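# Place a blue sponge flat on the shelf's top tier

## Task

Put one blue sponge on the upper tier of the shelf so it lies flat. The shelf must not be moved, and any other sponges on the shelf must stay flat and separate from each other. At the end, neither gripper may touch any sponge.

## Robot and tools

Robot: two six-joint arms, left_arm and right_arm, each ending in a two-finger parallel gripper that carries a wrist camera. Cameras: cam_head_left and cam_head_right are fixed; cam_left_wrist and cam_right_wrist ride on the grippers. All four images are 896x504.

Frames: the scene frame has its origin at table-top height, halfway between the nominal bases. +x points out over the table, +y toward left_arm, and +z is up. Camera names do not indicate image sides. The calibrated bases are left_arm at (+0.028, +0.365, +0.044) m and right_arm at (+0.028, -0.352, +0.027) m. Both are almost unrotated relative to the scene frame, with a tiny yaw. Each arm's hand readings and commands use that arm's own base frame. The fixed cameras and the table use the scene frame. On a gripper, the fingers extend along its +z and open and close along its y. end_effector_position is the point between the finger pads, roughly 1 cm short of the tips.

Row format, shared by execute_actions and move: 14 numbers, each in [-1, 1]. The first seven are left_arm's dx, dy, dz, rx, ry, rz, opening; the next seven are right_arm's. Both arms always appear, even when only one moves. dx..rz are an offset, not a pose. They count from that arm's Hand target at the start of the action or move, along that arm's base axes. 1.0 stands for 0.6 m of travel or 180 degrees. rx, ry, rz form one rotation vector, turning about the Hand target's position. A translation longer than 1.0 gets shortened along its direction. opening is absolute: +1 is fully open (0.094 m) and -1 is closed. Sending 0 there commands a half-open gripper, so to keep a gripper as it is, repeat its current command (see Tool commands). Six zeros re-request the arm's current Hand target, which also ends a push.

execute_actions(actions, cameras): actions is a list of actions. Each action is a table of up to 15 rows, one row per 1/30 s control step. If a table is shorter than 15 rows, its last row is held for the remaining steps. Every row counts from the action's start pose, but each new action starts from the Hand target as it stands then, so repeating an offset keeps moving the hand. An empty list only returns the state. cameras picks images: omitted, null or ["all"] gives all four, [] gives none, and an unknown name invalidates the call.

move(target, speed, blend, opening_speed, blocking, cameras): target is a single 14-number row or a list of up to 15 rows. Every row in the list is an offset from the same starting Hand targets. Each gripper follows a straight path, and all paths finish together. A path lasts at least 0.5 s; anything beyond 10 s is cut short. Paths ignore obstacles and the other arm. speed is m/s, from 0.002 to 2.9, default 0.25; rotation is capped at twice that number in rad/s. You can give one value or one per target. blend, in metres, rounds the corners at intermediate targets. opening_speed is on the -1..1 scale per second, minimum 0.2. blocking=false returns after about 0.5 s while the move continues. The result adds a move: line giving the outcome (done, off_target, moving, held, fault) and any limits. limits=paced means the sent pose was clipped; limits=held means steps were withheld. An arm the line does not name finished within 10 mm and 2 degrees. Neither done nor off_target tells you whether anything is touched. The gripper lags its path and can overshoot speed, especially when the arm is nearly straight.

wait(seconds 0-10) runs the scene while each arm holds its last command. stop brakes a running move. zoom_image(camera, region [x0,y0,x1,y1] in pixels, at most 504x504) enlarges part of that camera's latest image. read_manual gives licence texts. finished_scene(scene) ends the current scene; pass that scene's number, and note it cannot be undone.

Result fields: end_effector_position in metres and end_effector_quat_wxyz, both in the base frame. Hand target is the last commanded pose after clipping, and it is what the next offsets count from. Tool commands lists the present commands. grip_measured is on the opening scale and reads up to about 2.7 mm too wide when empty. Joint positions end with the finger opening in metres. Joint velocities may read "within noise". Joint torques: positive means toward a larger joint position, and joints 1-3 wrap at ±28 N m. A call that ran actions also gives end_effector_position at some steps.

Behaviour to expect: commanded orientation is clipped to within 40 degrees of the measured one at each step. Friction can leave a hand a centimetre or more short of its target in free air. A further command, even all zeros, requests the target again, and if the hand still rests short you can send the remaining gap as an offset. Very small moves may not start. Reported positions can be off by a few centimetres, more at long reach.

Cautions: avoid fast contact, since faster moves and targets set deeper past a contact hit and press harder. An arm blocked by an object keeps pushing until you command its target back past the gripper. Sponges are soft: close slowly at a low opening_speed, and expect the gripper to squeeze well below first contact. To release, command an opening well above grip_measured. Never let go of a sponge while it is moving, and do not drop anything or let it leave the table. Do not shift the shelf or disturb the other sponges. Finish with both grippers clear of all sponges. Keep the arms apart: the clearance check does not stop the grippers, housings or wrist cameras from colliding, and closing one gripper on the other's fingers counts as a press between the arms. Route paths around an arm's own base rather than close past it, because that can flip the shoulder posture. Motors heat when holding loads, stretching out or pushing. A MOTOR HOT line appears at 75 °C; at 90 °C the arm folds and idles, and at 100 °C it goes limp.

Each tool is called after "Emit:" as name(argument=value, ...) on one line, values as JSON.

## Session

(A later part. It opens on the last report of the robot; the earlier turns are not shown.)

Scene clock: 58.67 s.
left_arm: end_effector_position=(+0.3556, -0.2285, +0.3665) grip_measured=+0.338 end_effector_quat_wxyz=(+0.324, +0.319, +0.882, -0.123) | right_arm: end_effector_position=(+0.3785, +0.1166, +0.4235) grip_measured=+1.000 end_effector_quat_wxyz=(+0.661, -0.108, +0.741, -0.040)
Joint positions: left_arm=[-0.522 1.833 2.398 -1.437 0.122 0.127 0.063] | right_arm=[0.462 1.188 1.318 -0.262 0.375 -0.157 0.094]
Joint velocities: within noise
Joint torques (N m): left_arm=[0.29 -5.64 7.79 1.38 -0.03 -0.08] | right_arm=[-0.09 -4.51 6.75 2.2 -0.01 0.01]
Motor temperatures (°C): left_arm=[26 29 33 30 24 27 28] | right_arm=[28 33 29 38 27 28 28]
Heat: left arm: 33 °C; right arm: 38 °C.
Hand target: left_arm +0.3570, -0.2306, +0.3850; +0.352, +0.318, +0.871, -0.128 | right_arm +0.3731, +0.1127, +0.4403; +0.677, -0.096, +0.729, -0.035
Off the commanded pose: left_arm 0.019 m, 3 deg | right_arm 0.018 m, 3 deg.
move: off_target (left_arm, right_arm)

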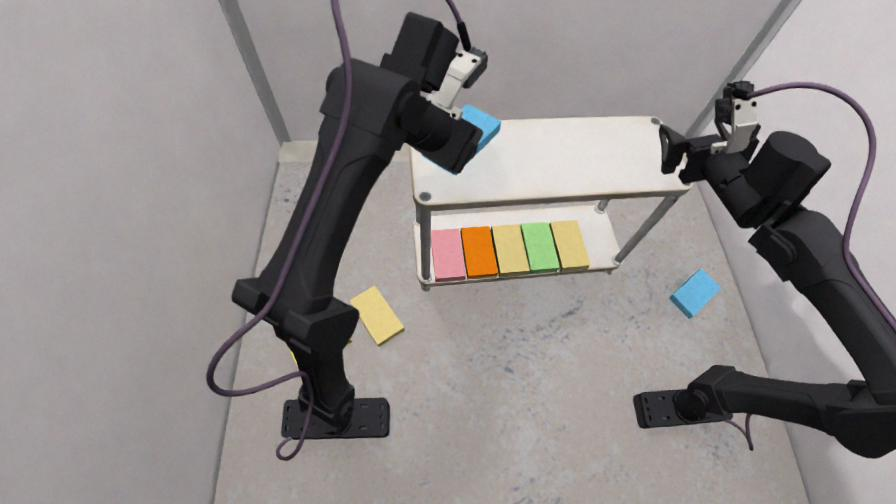

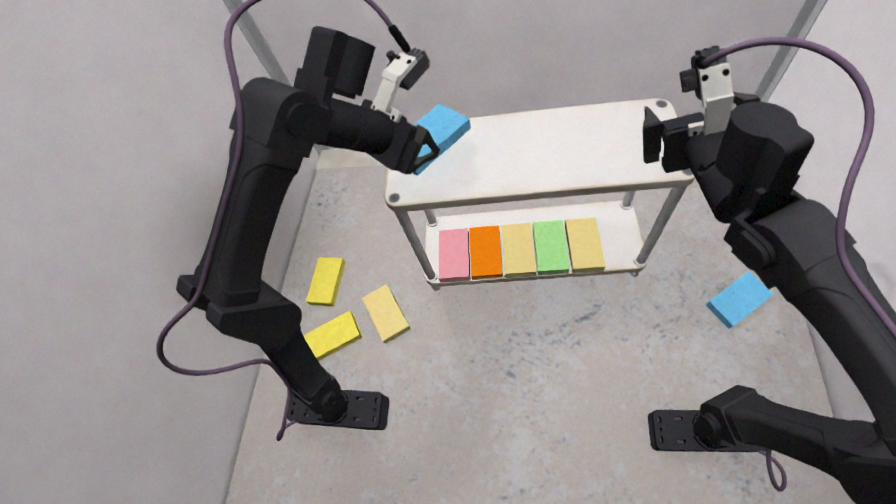

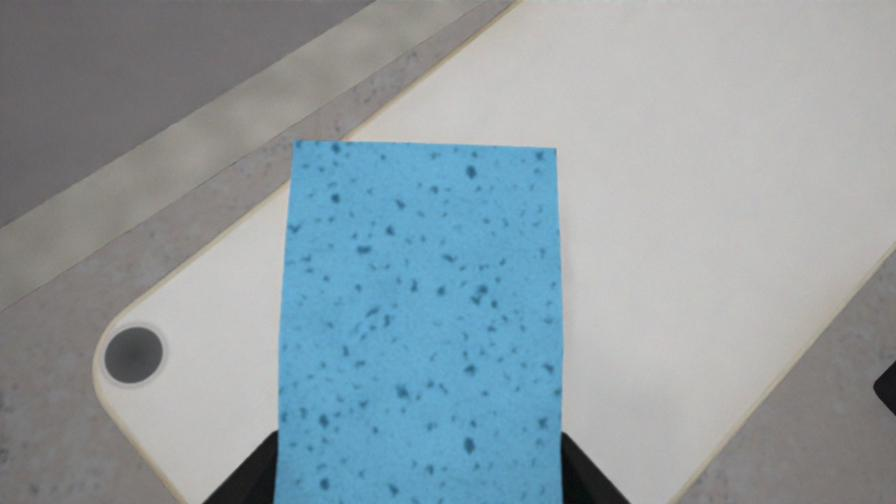

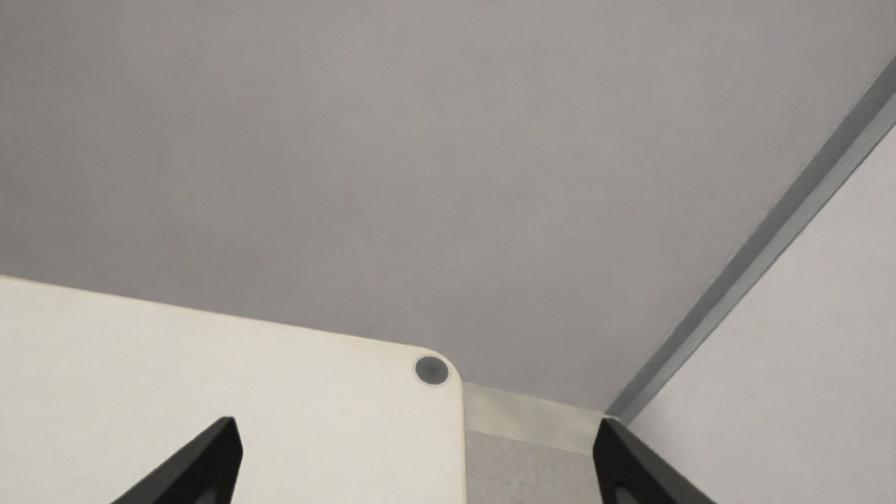

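Emit:
move(target=[0,0,-0.0333,0,0,0,0.27,0,0,0,0,0,0,1], speed=0.05)

Scene clock: 61.17 s.
left_arm: end_effector_position=(+0.3565, -0.2290, +0.3422) grip_measured=+0.338 end_effector_quat_wxyz=(+0.309, +0.322, +0.887, -0.120) | right_arm: end_effector_position=(+0.3785, +0.1166, +0.4235) grip_measured=+1.000 end_effector_quat_wxyz=(+0.661, -0.108, +0.741, -0.040)
Joint positions: left_arm=[-0.522 1.782 2.228 -1.351 0.122 0.133 0.063] | right_arm=[0.462 1.188 1.318 -0.262 0.375 -0.157 0.094]
Joint velocities: within noise
Joint torques (N m): left_arm=[0.28 -8.72 3.6 1.77 -0.02 -0.08] | right_arm=[-0.1 -4.49 6.74 2.2 -0.01 0.01]
Motor temperatures (°C): left_arm=[26 29 33 30 24 27 29] | right_arm=[28 33 29 38 27 28 28]
Heat: left arm: 33 °C; right arm: 38 °C.
Hand target: left_arm +0.3570, -0.2306, +0.3650; +0.352, +0.318, +0.871, -0.128 | right_arm +0.3731, +0.1127, +0.4403; +0.677, -0.096, +0.729, -0.035
Off the commanded pose: left_arm 0.023 m, 5 deg | right_arm 0.018 m, 3 deg.
move: off_target (left_arm, right_arm)

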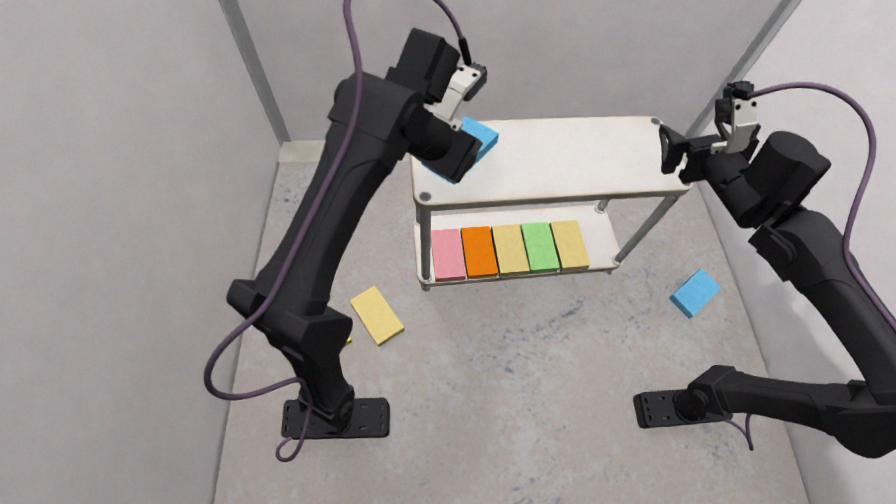

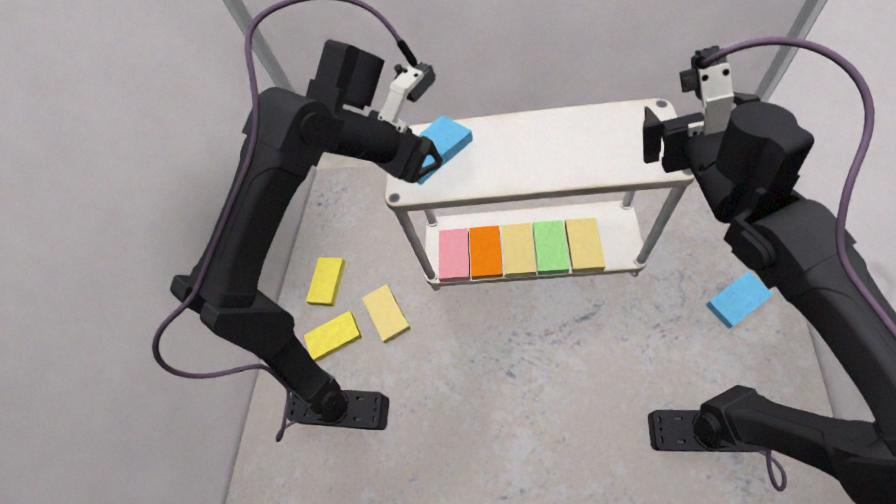

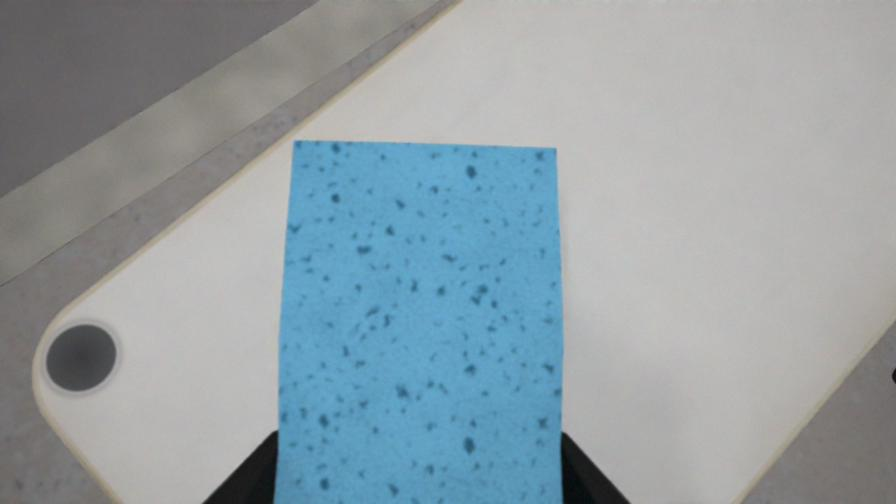

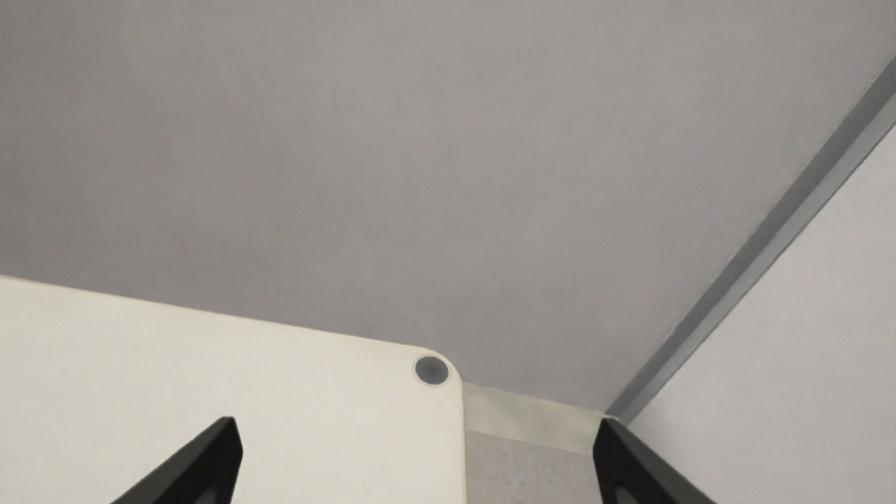

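Emit:
zoom_image(camera="cam_head_right", region=[370, 90, 520, 210])

Emit:
zoom_image(camera="cam_head_left", region=[390, 90, 540, 210])

Emit:
zoom_image(camera="cam_left_wrist", region=[240, 100, 640, 325])

Scaled by 3.360 from the camera's 896x504 image, which has a finer 1280x720 frame.

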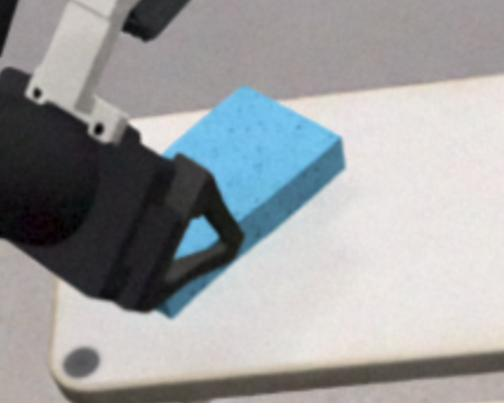

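Scaled by 3.360 from the camera's 896x504 image, which has a finer 1280x720 frame.

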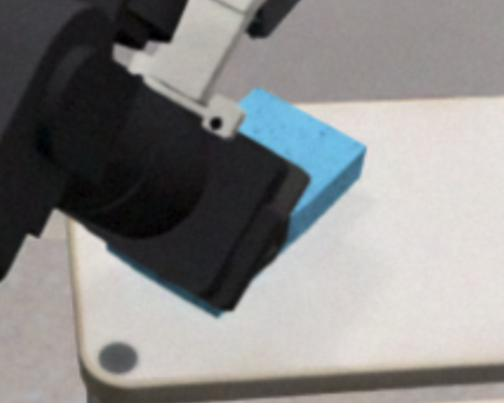

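Scaled by 1.260 from the camera's 896x504 image, which has a finer 1280x720 frame.

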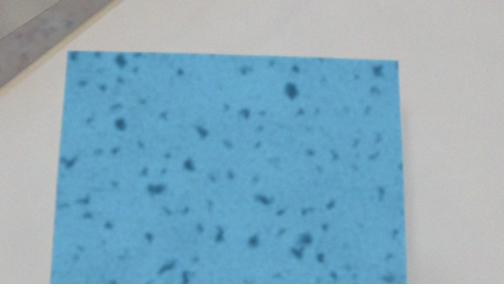

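Emit:
move(target=[0,0,-0.005,-0.0120,-0.0140,0,0.27,0,0,0,0,0,0,1], speed=0.03, cameras=["cam_left_wrist"])

Scene clock: 65.00 s.
left_arm: end_effector_position=(+0.3571, -0.2293, +0.3380) grip_measured=+0.338 end_effector_quat_wxyz=(+0.335, +0.320, +0.878, -0.124) | right_arm: end_effector_position=(+0.3785, +0.1166, +0.4235) grip_measured=+1.000 end_effector_quat_wxyz=(+0.661, -0.108, +0.741, -0.040)
Joint positions: left_arm=[-0.522 1.696 2.059 -1.213 0.122 0.131 0.063] | right_arm=[0.462 1.188 1.318 -0.262 0.375 -0.157 0.094]
Joint velocities: within noise
Joint torques (N m): left_arm=[0.43 -8.49 3.88 1.85 0.08 -0.08] | right_arm=[-0.09 -4.51 6.74 2.2 -0.01 0.01]
Motor temperatures (°C): left_arm=[26 30 33 30 24 27 29] | right_arm=[28 33 29 38 27 28 28]
Heat: left arm: 33 °C; right arm: 38 °C.
Hand target: left_arm +0.3570, -0.2306, +0.3620; +0.377, +0.314, +0.861, -0.137 | right_arm +0.3731, +0.1127, +0.4403; +0.677, -0.096, +0.729, -0.035
Off the commanded pose: left_arm 0.024 m, 5 deg | right_arm 0.018 m, 3 deg.
move: off_target (left_arm, right_arm)
Images, in order (width x height): cam_left_wrist 896x504.

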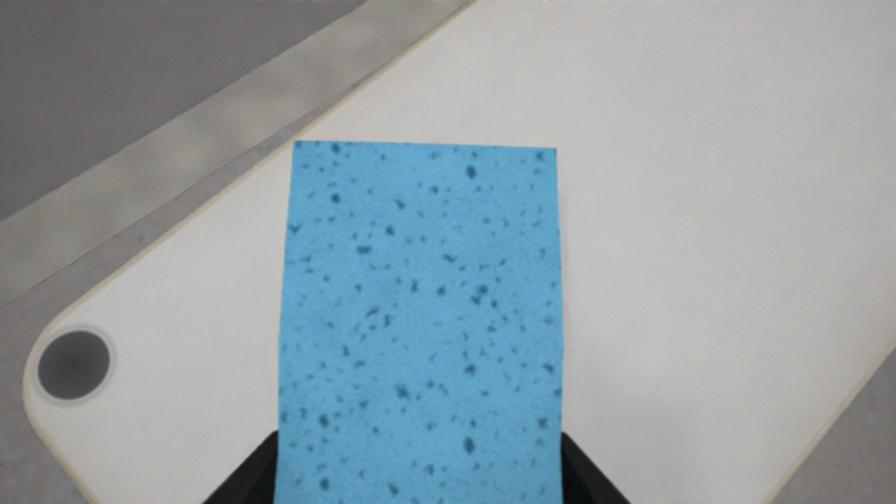

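Emit:
move(target=[0,0,-0.0083,0,0,0,0.27,0,0,0,0,0,0,1], speed=0.03, cameras=["cam_left_wrist", "cam_head_right"])

Scene clock: 66.27 s.
left_arm: end_effector_position=(+0.3569, -0.2292, +0.3328) grip_measured=+0.338 end_effector_quat_wxyz=(+0.334, +0.320, +0.878, -0.124) | right_arm: end_effector_position=(+0.3785, +0.1166, +0.4235) grip_measured=+1.000 end_effector_quat_wxyz=(+0.661, -0.108, +0.741, -0.040)
Joint positions: left_arm=[-0.522 1.682 2.019 -1.188 0.122 0.131 0.063] | right_arm=[0.462 1.188 1.318 -0.262 0.375 -0.157 0.094]
Joint velocities: within noise
Joint torques (N m): left_arm=[0.44 -8.44 3.95 1.83 0.09 -0.08] | right_arm=[-0.09 -4.51 6.75 2.2 -0.01 0.01]
Motor temperatures (°C): left_arm=[26 30 33 30 24 27 29] | right_arm=[28 33 29 38 27 28 28]
Heat: left arm: 33 °C; right arm: 38 °C.
Hand target: left_arm +0.3570, -0.2306, +0.3570; +0.377, +0.314, +0.861, -0.137 | right_arm +0.3731, +0.1127, +0.4403; +0.677, -0.096, +0.729, -0.035
Off the commanded pose: left_arm 0.024 m, 6 deg | right_arm 0.018 m, 3 deg.
move: off_target (left_arm, right_arm)
Images, in order (width x height): cam_head_right 896x504, cam_left_wrist 896x504.

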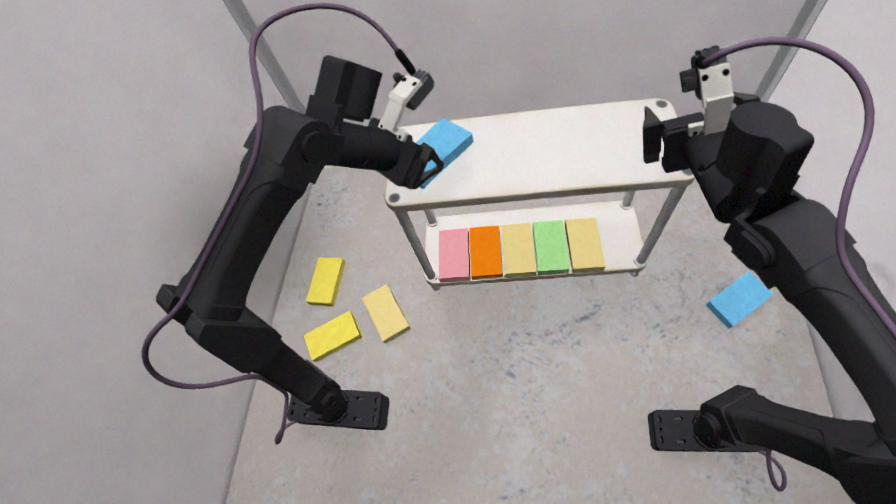

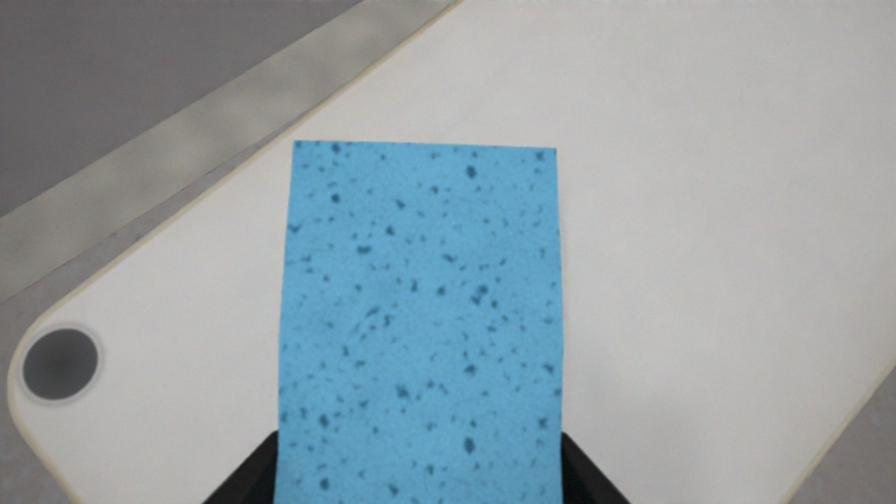

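Emit:
move(target=[0,0,-0.0067,0,0,0,0.27,0,0,0,0,0,0,1], speed=0.03, cameras=["cam_left_wrist", "cam_head_right"])

Scene clock: 68.03 s.
left_arm: end_effector_position=(+0.3568, -0.2291, +0.3326) grip_measured=+0.338 end_effector_quat_wxyz=(+0.339, +0.320, +0.876, -0.125) | right_arm: end_effector_position=(+0.3785, +0.1166, +0.4235) grip_measured=+1.000 end_effector_quat_wxyz=(+0.661, -0.108, +0.741, -0.040)
Joint positions: left_arm=[-0.522 1.667 1.992 -1.164 0.122 0.131 0.063] | right_arm=[0.462 1.188 1.318 -0.262 0.375 -0.157 0.094]
Joint velocities: within noise
Joint torques (N m): left_arm=[0.44 -8.03 3.82 1.83 0.09 -0.07] | right_arm=[-0.1 -4.51 6.75 2.2 -0.01 0.01]
Motor temperatures (°C): left_arm=[26 30 33 31 24 27 29] | right_arm=[28 33 29 39 27 28 28]
Heat: left arm: 33 °C; right arm: 39 °C.
Hand target: left_arm +0.3570, -0.2306, +0.3530; +0.377, +0.314, +0.861, -0.137 | right_arm +0.3731, +0.1127, +0.4403; +0.677, -0.096, +0.729, -0.035
Off the commanded pose: left_arm 0.020 m, 5 deg | right_arm 0.018 m, 3 deg.
move: off_target (left_arm, right_arm)
Images, in order (width x height): cam_head_right 896x504, cam_left_wrist 896x504.

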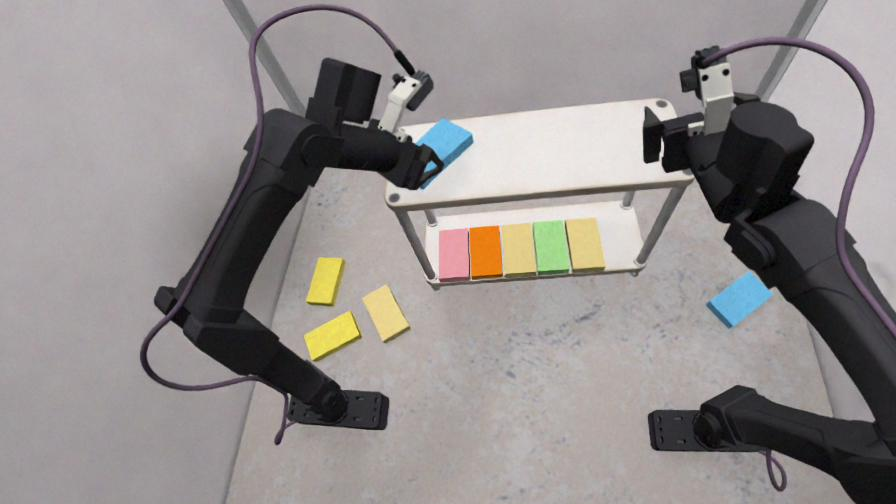

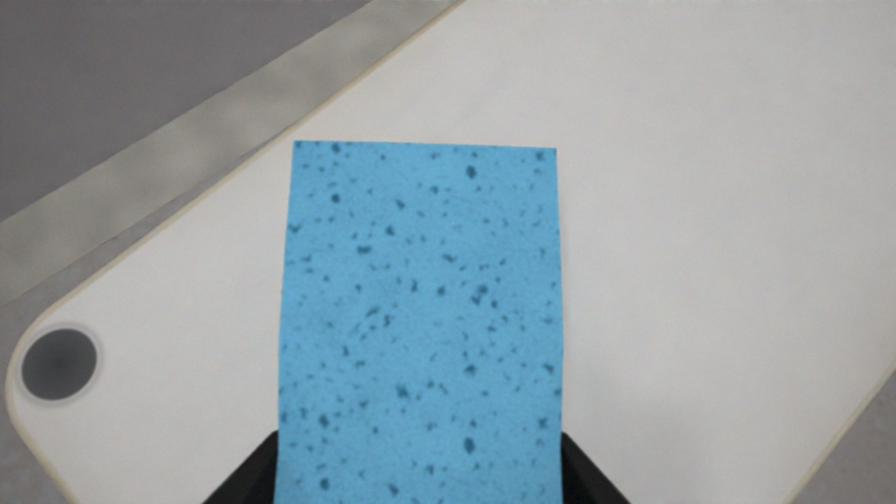

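Emit:
move(target=[0,0,0,0,0,0,0.95,0,0,0,0,0,0,1], opening_speed=0.6, speed=0.03, cameras=["cam_left_wrist", "cam_head_right"])

Scene clock: 70.17 s.
left_arm: end_effector_position=(+0.3568, -0.2291, +0.3326) grip_measured=+0.948 end_effector_quat_wxyz=(+0.339, +0.320, +0.876, -0.125) | right_arm: end_effector_position=(+0.3785, +0.1166, +0.4235) grip_measured=+1.000 end_effector_quat_wxyz=(+0.661, -0.108, +0.741, -0.040)
Joint positions: left_arm=[-0.522 1.667 1.992 -1.164 0.122 0.131 0.091] | right_arm=[0.462 1.188 1.318 -0.262 0.375 -0.157 0.094]
Joint velocities: within noise
Joint torques (N m): left_arm=[0.44 -8.03 3.81 1.83 0.1 -0.08] | right_arm=[-0.09 -4.51 6.75 2.2 -0.01 0.01]
Motor temperatures (°C): left_arm=[26 30 33 31 24 27 29] | right_arm=[28 33 29 39 27 28 28]
Heat: left arm: 33 °C; right arm: 39 °C.
Hand target: left_arm +0.3570, -0.2306, +0.3530; +0.377, +0.314, +0.861, -0.137 | right_arm +0.3731, +0.1127, +0.4403; +0.677, -0.096, +0.729, -0.035
Off the commanded pose: left_arm 0.020 m, 5 deg | right_arm 0.018 m, 3 deg.
move: off_target (left_arm, right_arm)
Images, in order (width x height): cam_head_right 896x504, cam_left_wrist 896x504.

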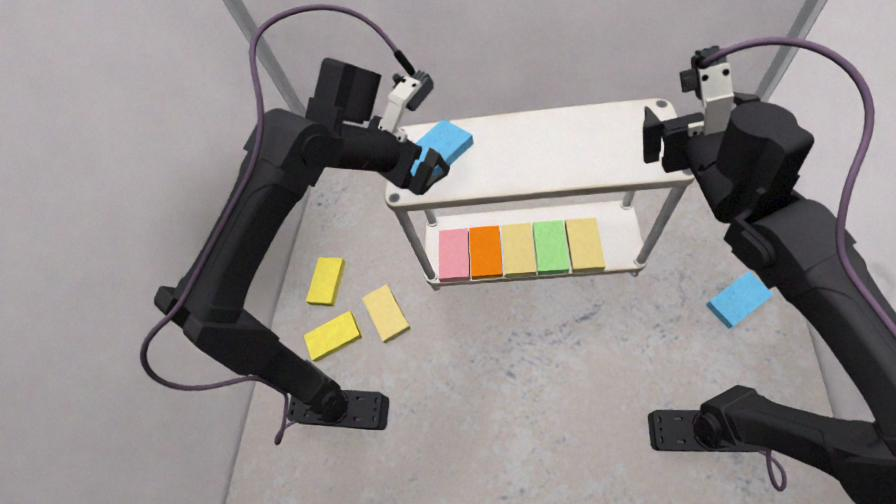

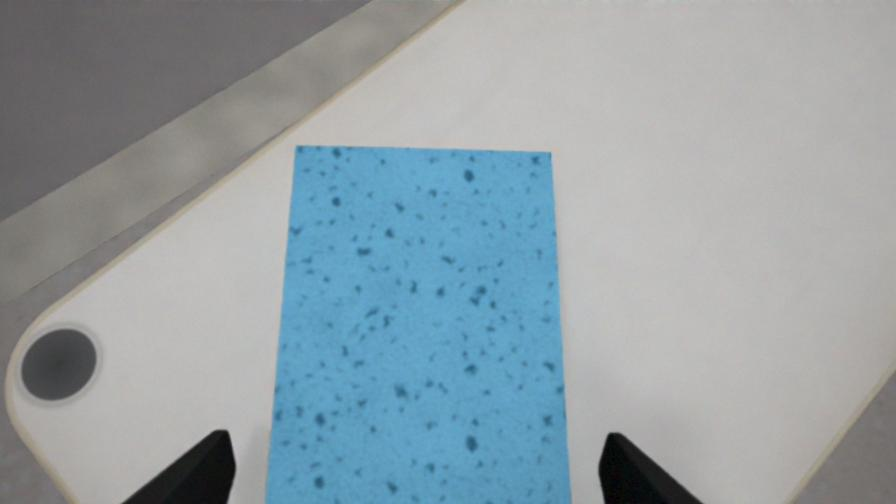

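Emit:
move(target=[[-0.0677,0.0575,0.0995,0,0,0,0.95,0,0,0,0,0,0,1],[-0.195,0.101,0.1117,0,0,0,0.95,0,0,0,0,0,0,1]], speed=[0.08, 0.15], blend=[0.02, 0])

Scene clock: 72.70 s.
left_arm: end_effector_position=(+0.2472, -0.1737, +0.4267) grip_measured=+0.948 end_effector_quat_wxyz=(+0.391, +0.316, +0.853, -0.139) | right_arm: end_effector_position=(+0.3785, +0.1166, +0.4235) grip_measured=+1.000 end_effector_quat_wxyz=(+0.661, -0.108, +0.741, -0.040)
Joint positions: left_arm=[-0.551 1.406 2.154 -1.467 0.109 0.108 0.091] | right_arm=[0.462 1.188 1.318 -0.262 0.375 -0.157 0.094]
Joint velocities: within noise
Joint torques (N m): left_arm=[-0.35 -2.22 2.74 1.15 -0.05 -0.09] | right_arm=[-0.09 -4.51 6.75 2.2 -0.01 0.02]
Motor temperatures (°C): left_arm=[26 30 33 31 24 27 29] | right_arm=[28 33 29 39 27 28 28]
Heat: left arm: 33 °C; right arm: 39 °C.
Hand target: left_arm +0.2400, -0.1700, +0.4200; +0.377, +0.314, +0.861, -0.137 | right_arm +0.3731, +0.1127, +0.4403; +0.677, -0.096, +0.729, -0.035
Off the commanded pose: left_arm 0.010 m, 2 deg | right_arm 0.018 m, 3 deg.
move: off_target (right_arm)

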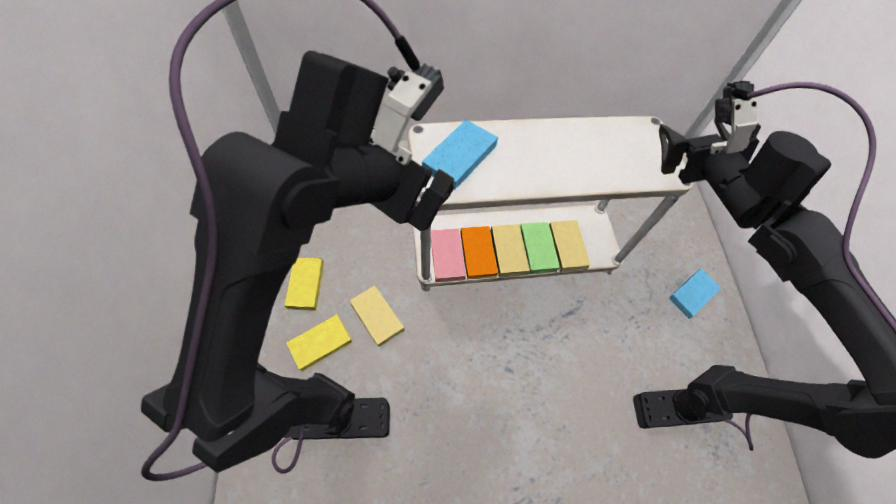

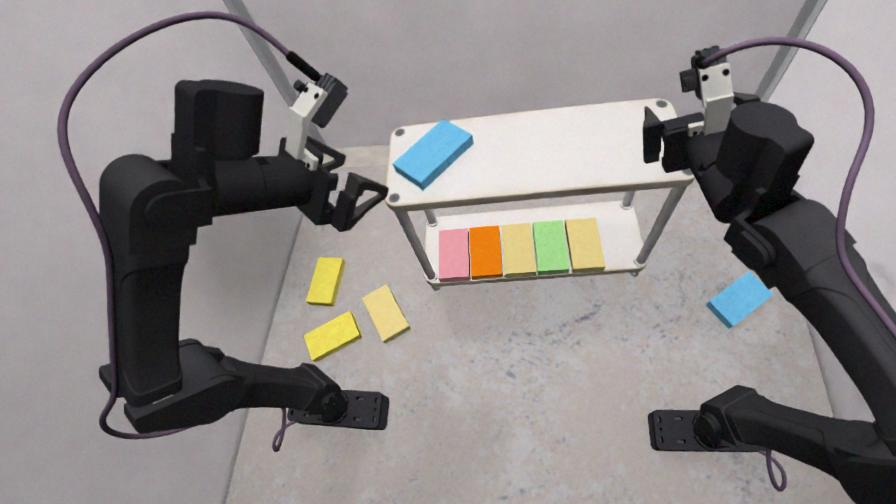

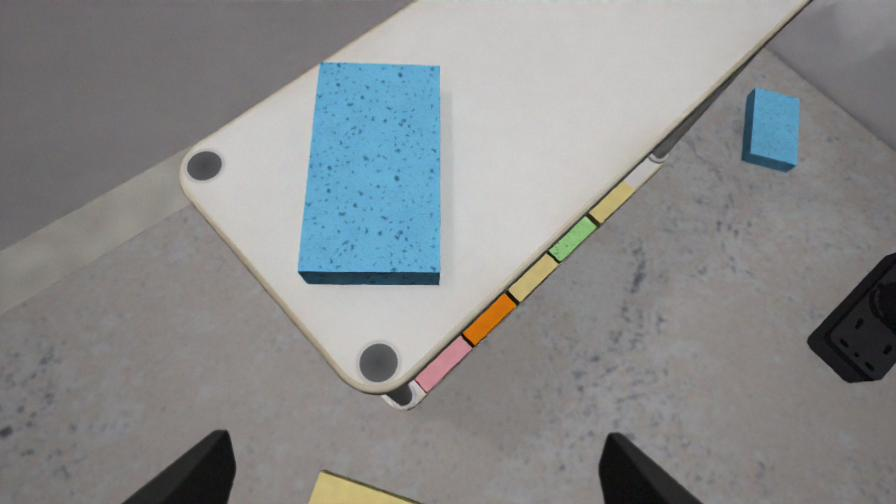

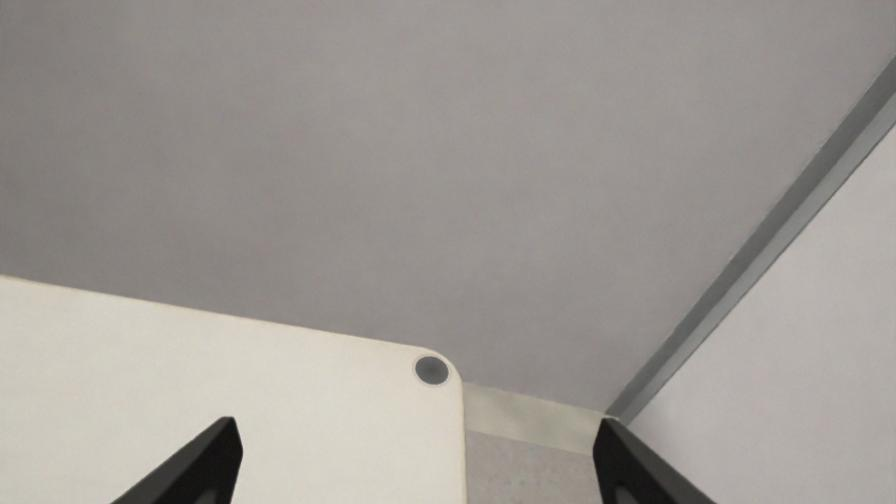

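Emit:
zoom_image(camera="cam_right_wrist", region=[150, 400, 400, 504])

Emit:
zoom_image(camera="cam_right_wrist", region=[470, 400, 720, 504])

Emit:
zoom_image(camera="cam_head_left", region=[400, 100, 720, 320])

Emit:
zoom_image(camera="cam_head_right", region=[370, 90, 720, 310])

Emit:
zoom_image(camera="cam_left_wrist", region=[160, 20, 500, 420])

Scaled by 2.016 from the camera's 896x504 image, which has a finer 1280x720 frame.

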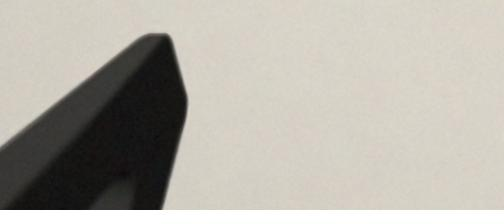

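Scaled by 2.016 from the camera's 896x504 image, which has a finer 1280x720 frame.

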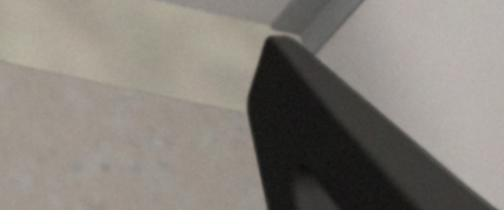

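Scaled by 1.575 from the camera's 896x504 image, which has a finer 1280x720 frame.

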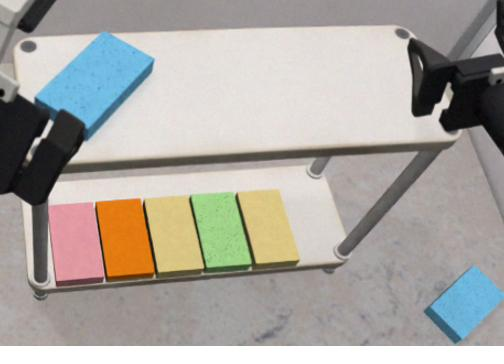

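Scaled by 1.440 from the camera's 896x504 image, which has a finer 1280x720 frame.

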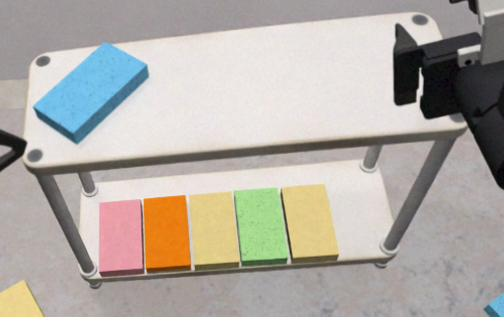

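Scaled by 1.260 from the camera's 896x504 image, which has a finer 1280x720 frame.

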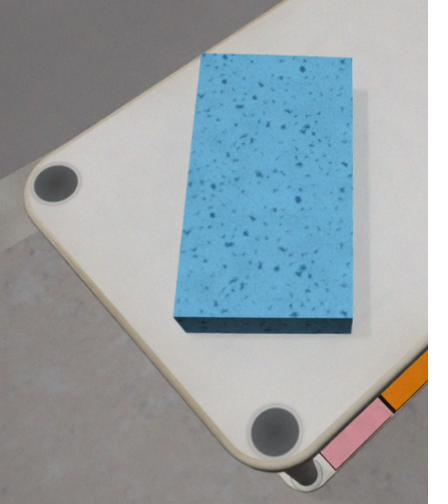

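Emit:
move(target=[0,0,0,0,0,0,0.95,-0.2885,0.2288,-0.1338,-0.0701,0.2259,0.2536,1], speed=0.2)

Scene clock: 83.97 s.
left_arm: end_effector_position=(+0.2472, -0.1734, +0.4264) grip_measured=+0.948 end_effector_quat_wxyz=(+0.391, +0.315, +0.854, -0.139) | right_arm: end_effector_position=(+0.2080, +0.2529, +0.3488) grip_measured=+1.000 end_effector_quat_wxyz=(+0.336, -0.442, +0.814, +0.172)
Joint positions: left_arm=[-0.551 1.406 2.154 -1.469 0.108 0.107 0.091] | right_arm=[0.824 1.317 1.726 -1.21 -0.102 -0.129 0.094]
Joint velocities: within noise
Joint torques (N m): left_arm=[-0.38 -2.24 2.71 1.15 -0.04 -0.08] | right_arm=[0.31 -3.64 7.97 1.24 -0.21 0.06]
Motor temperatures (°C): left_arm=[26 29 32 30 24 27 28] | right_arm=[28 33 29 38 27 28 28]
Heat: left arm: 32 °C; right arm: 38 °C.
Hand target: left_arm +0.2400, -0.1700, +0.4200; +0.377, +0.314, +0.861, -0.137 | right_arm +0.2000, +0.2500, +0.3601; +0.336, -0.441, +0.812, +0.182
Off the commanded pose: left_arm 0.010 m, 2 deg | right_arm 0.014 m, 1 deg.
move: off_target (right_arm)

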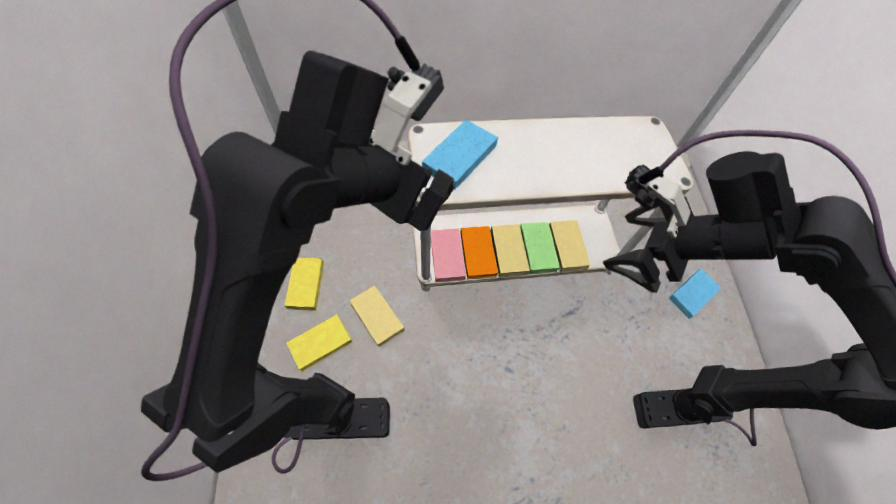

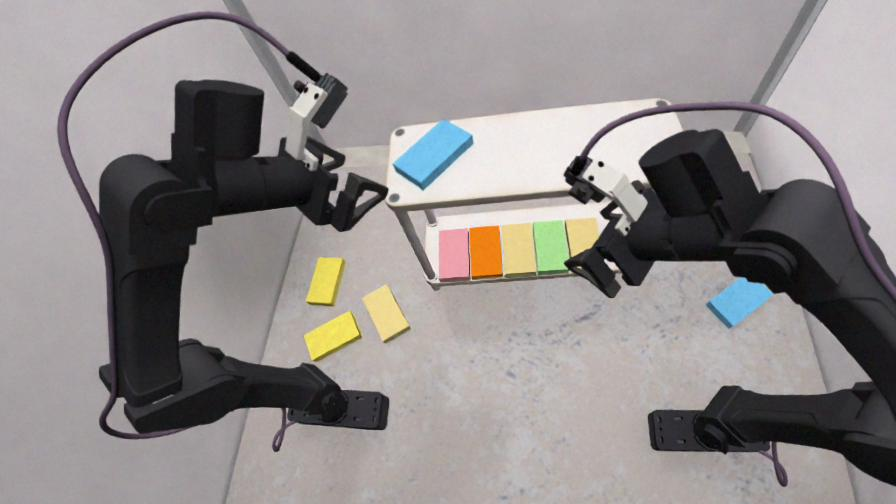

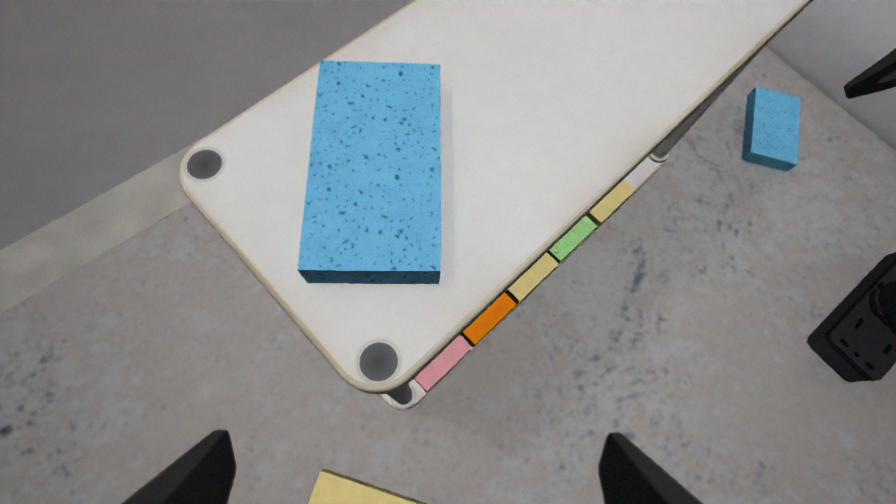

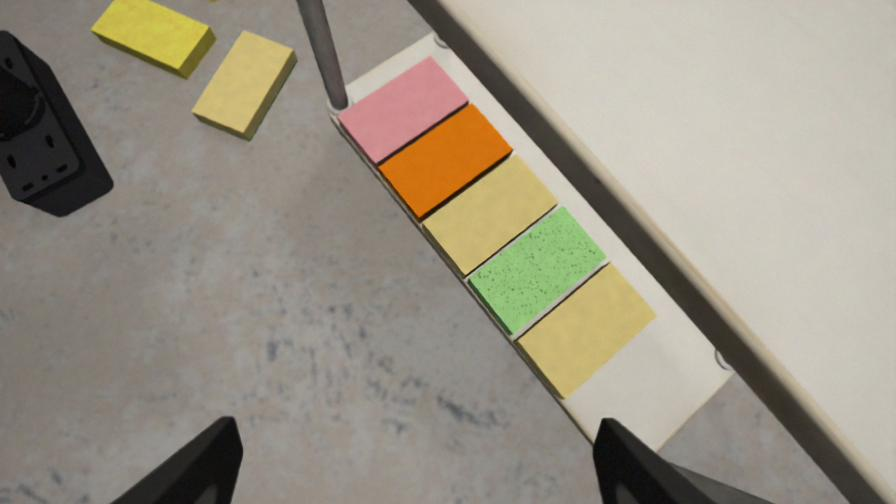

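Emit:
move(target=[[0,0,0,0,0,0,0.95,0.1167,-0.25,0.0833,0,0,-0.2056,1],[0,0,0,0,0,0,0.95,0.0833,-0.6167,-0.0168,0,0,-0.5389,1],[0,0,0,0,0,0,0.95,0.05,-0.545,-0.2668,0,0,-0.5389,1]], speed=0.2, blend=[0.03, 0.03, 0])

Scene clock: 96.90 s.
left_arm: end_effector_position=(+0.2472, -0.1734, +0.4264) grip_measured=+0.948 end_effector_quat_wxyz=(+0.391, +0.315, +0.854, -0.139) | right_arm: end_effector_position=(+0.2247, -0.0719, +0.1938) grip_measured=+1.000 end_effector_quat_wxyz=(+0.331, +0.303, +0.884, -0.127)
Joint positions: left_arm=[-0.551 1.406 2.154 -1.469 0.108 0.107 0.091] | right_arm=[0.023 0.877 0.893 -0.999 0.453 0.544 0.094]
Joint velocities: within noise
Joint torques (N m): left_arm=[-0.35 -2.22 2.74 1.16 -0.04 -0.08] | right_arm=[0.28 -2.04 4.03 1.95 0.43 0.07]
Motor temperatures (°C): left_arm=[26 29 32 29 24 27 28] | right_arm=[28 33 30 37 27 28 28]
Heat: left arm: 32 °C; right arm: 37 °C.
Hand target: left_arm +0.2400, -0.1700, +0.4200; +0.377, +0.314, +0.861, -0.137 | right_arm +0.2300, -0.0770, +0.2000; +0.359, +0.316, +0.868, -0.131
Off the commanded pose: left_arm 0.010 m, 2 deg | right_arm 0.010 m, 4 deg.
move: off_target (right_arm)

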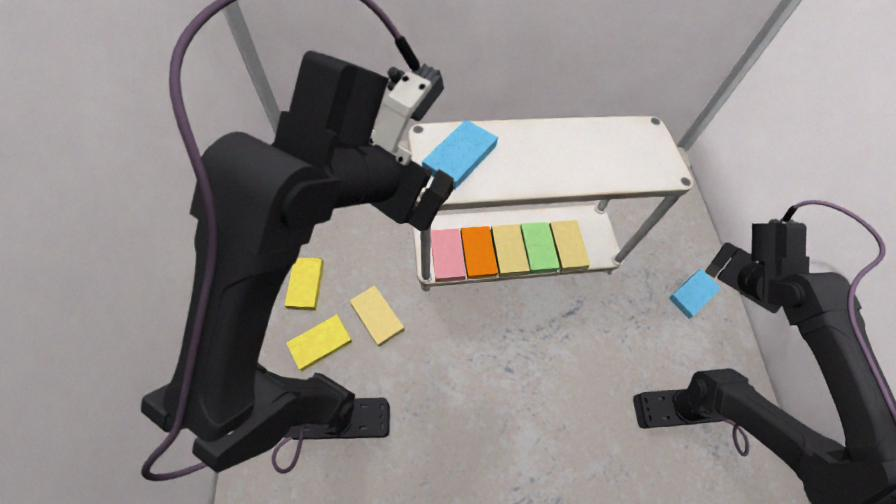

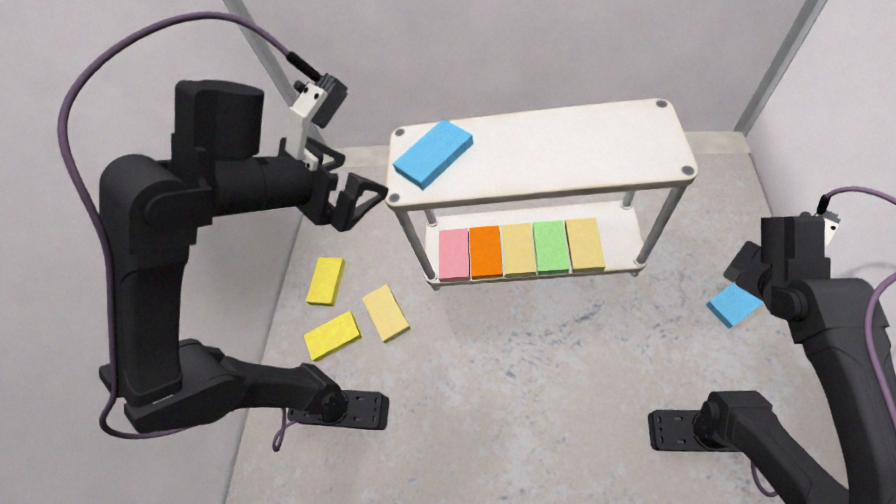

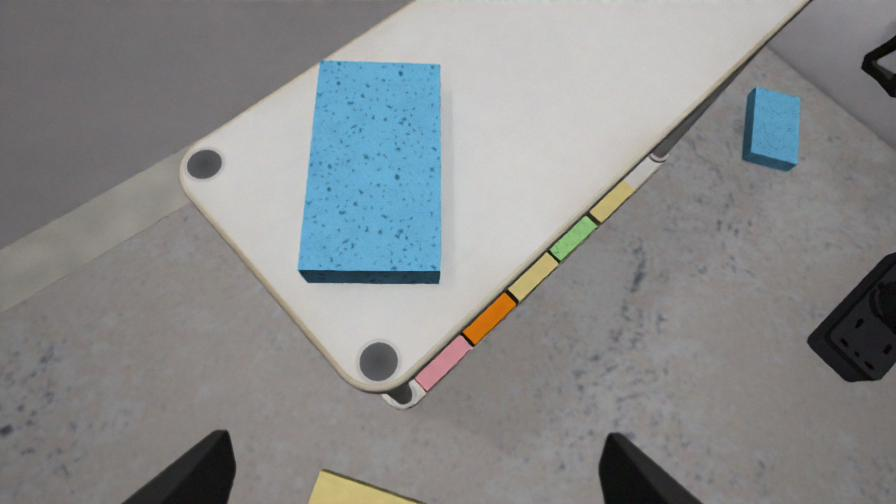

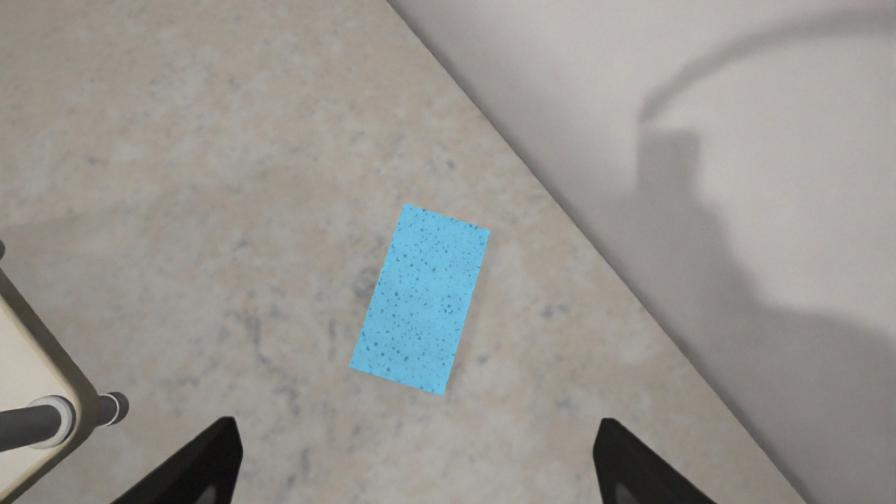

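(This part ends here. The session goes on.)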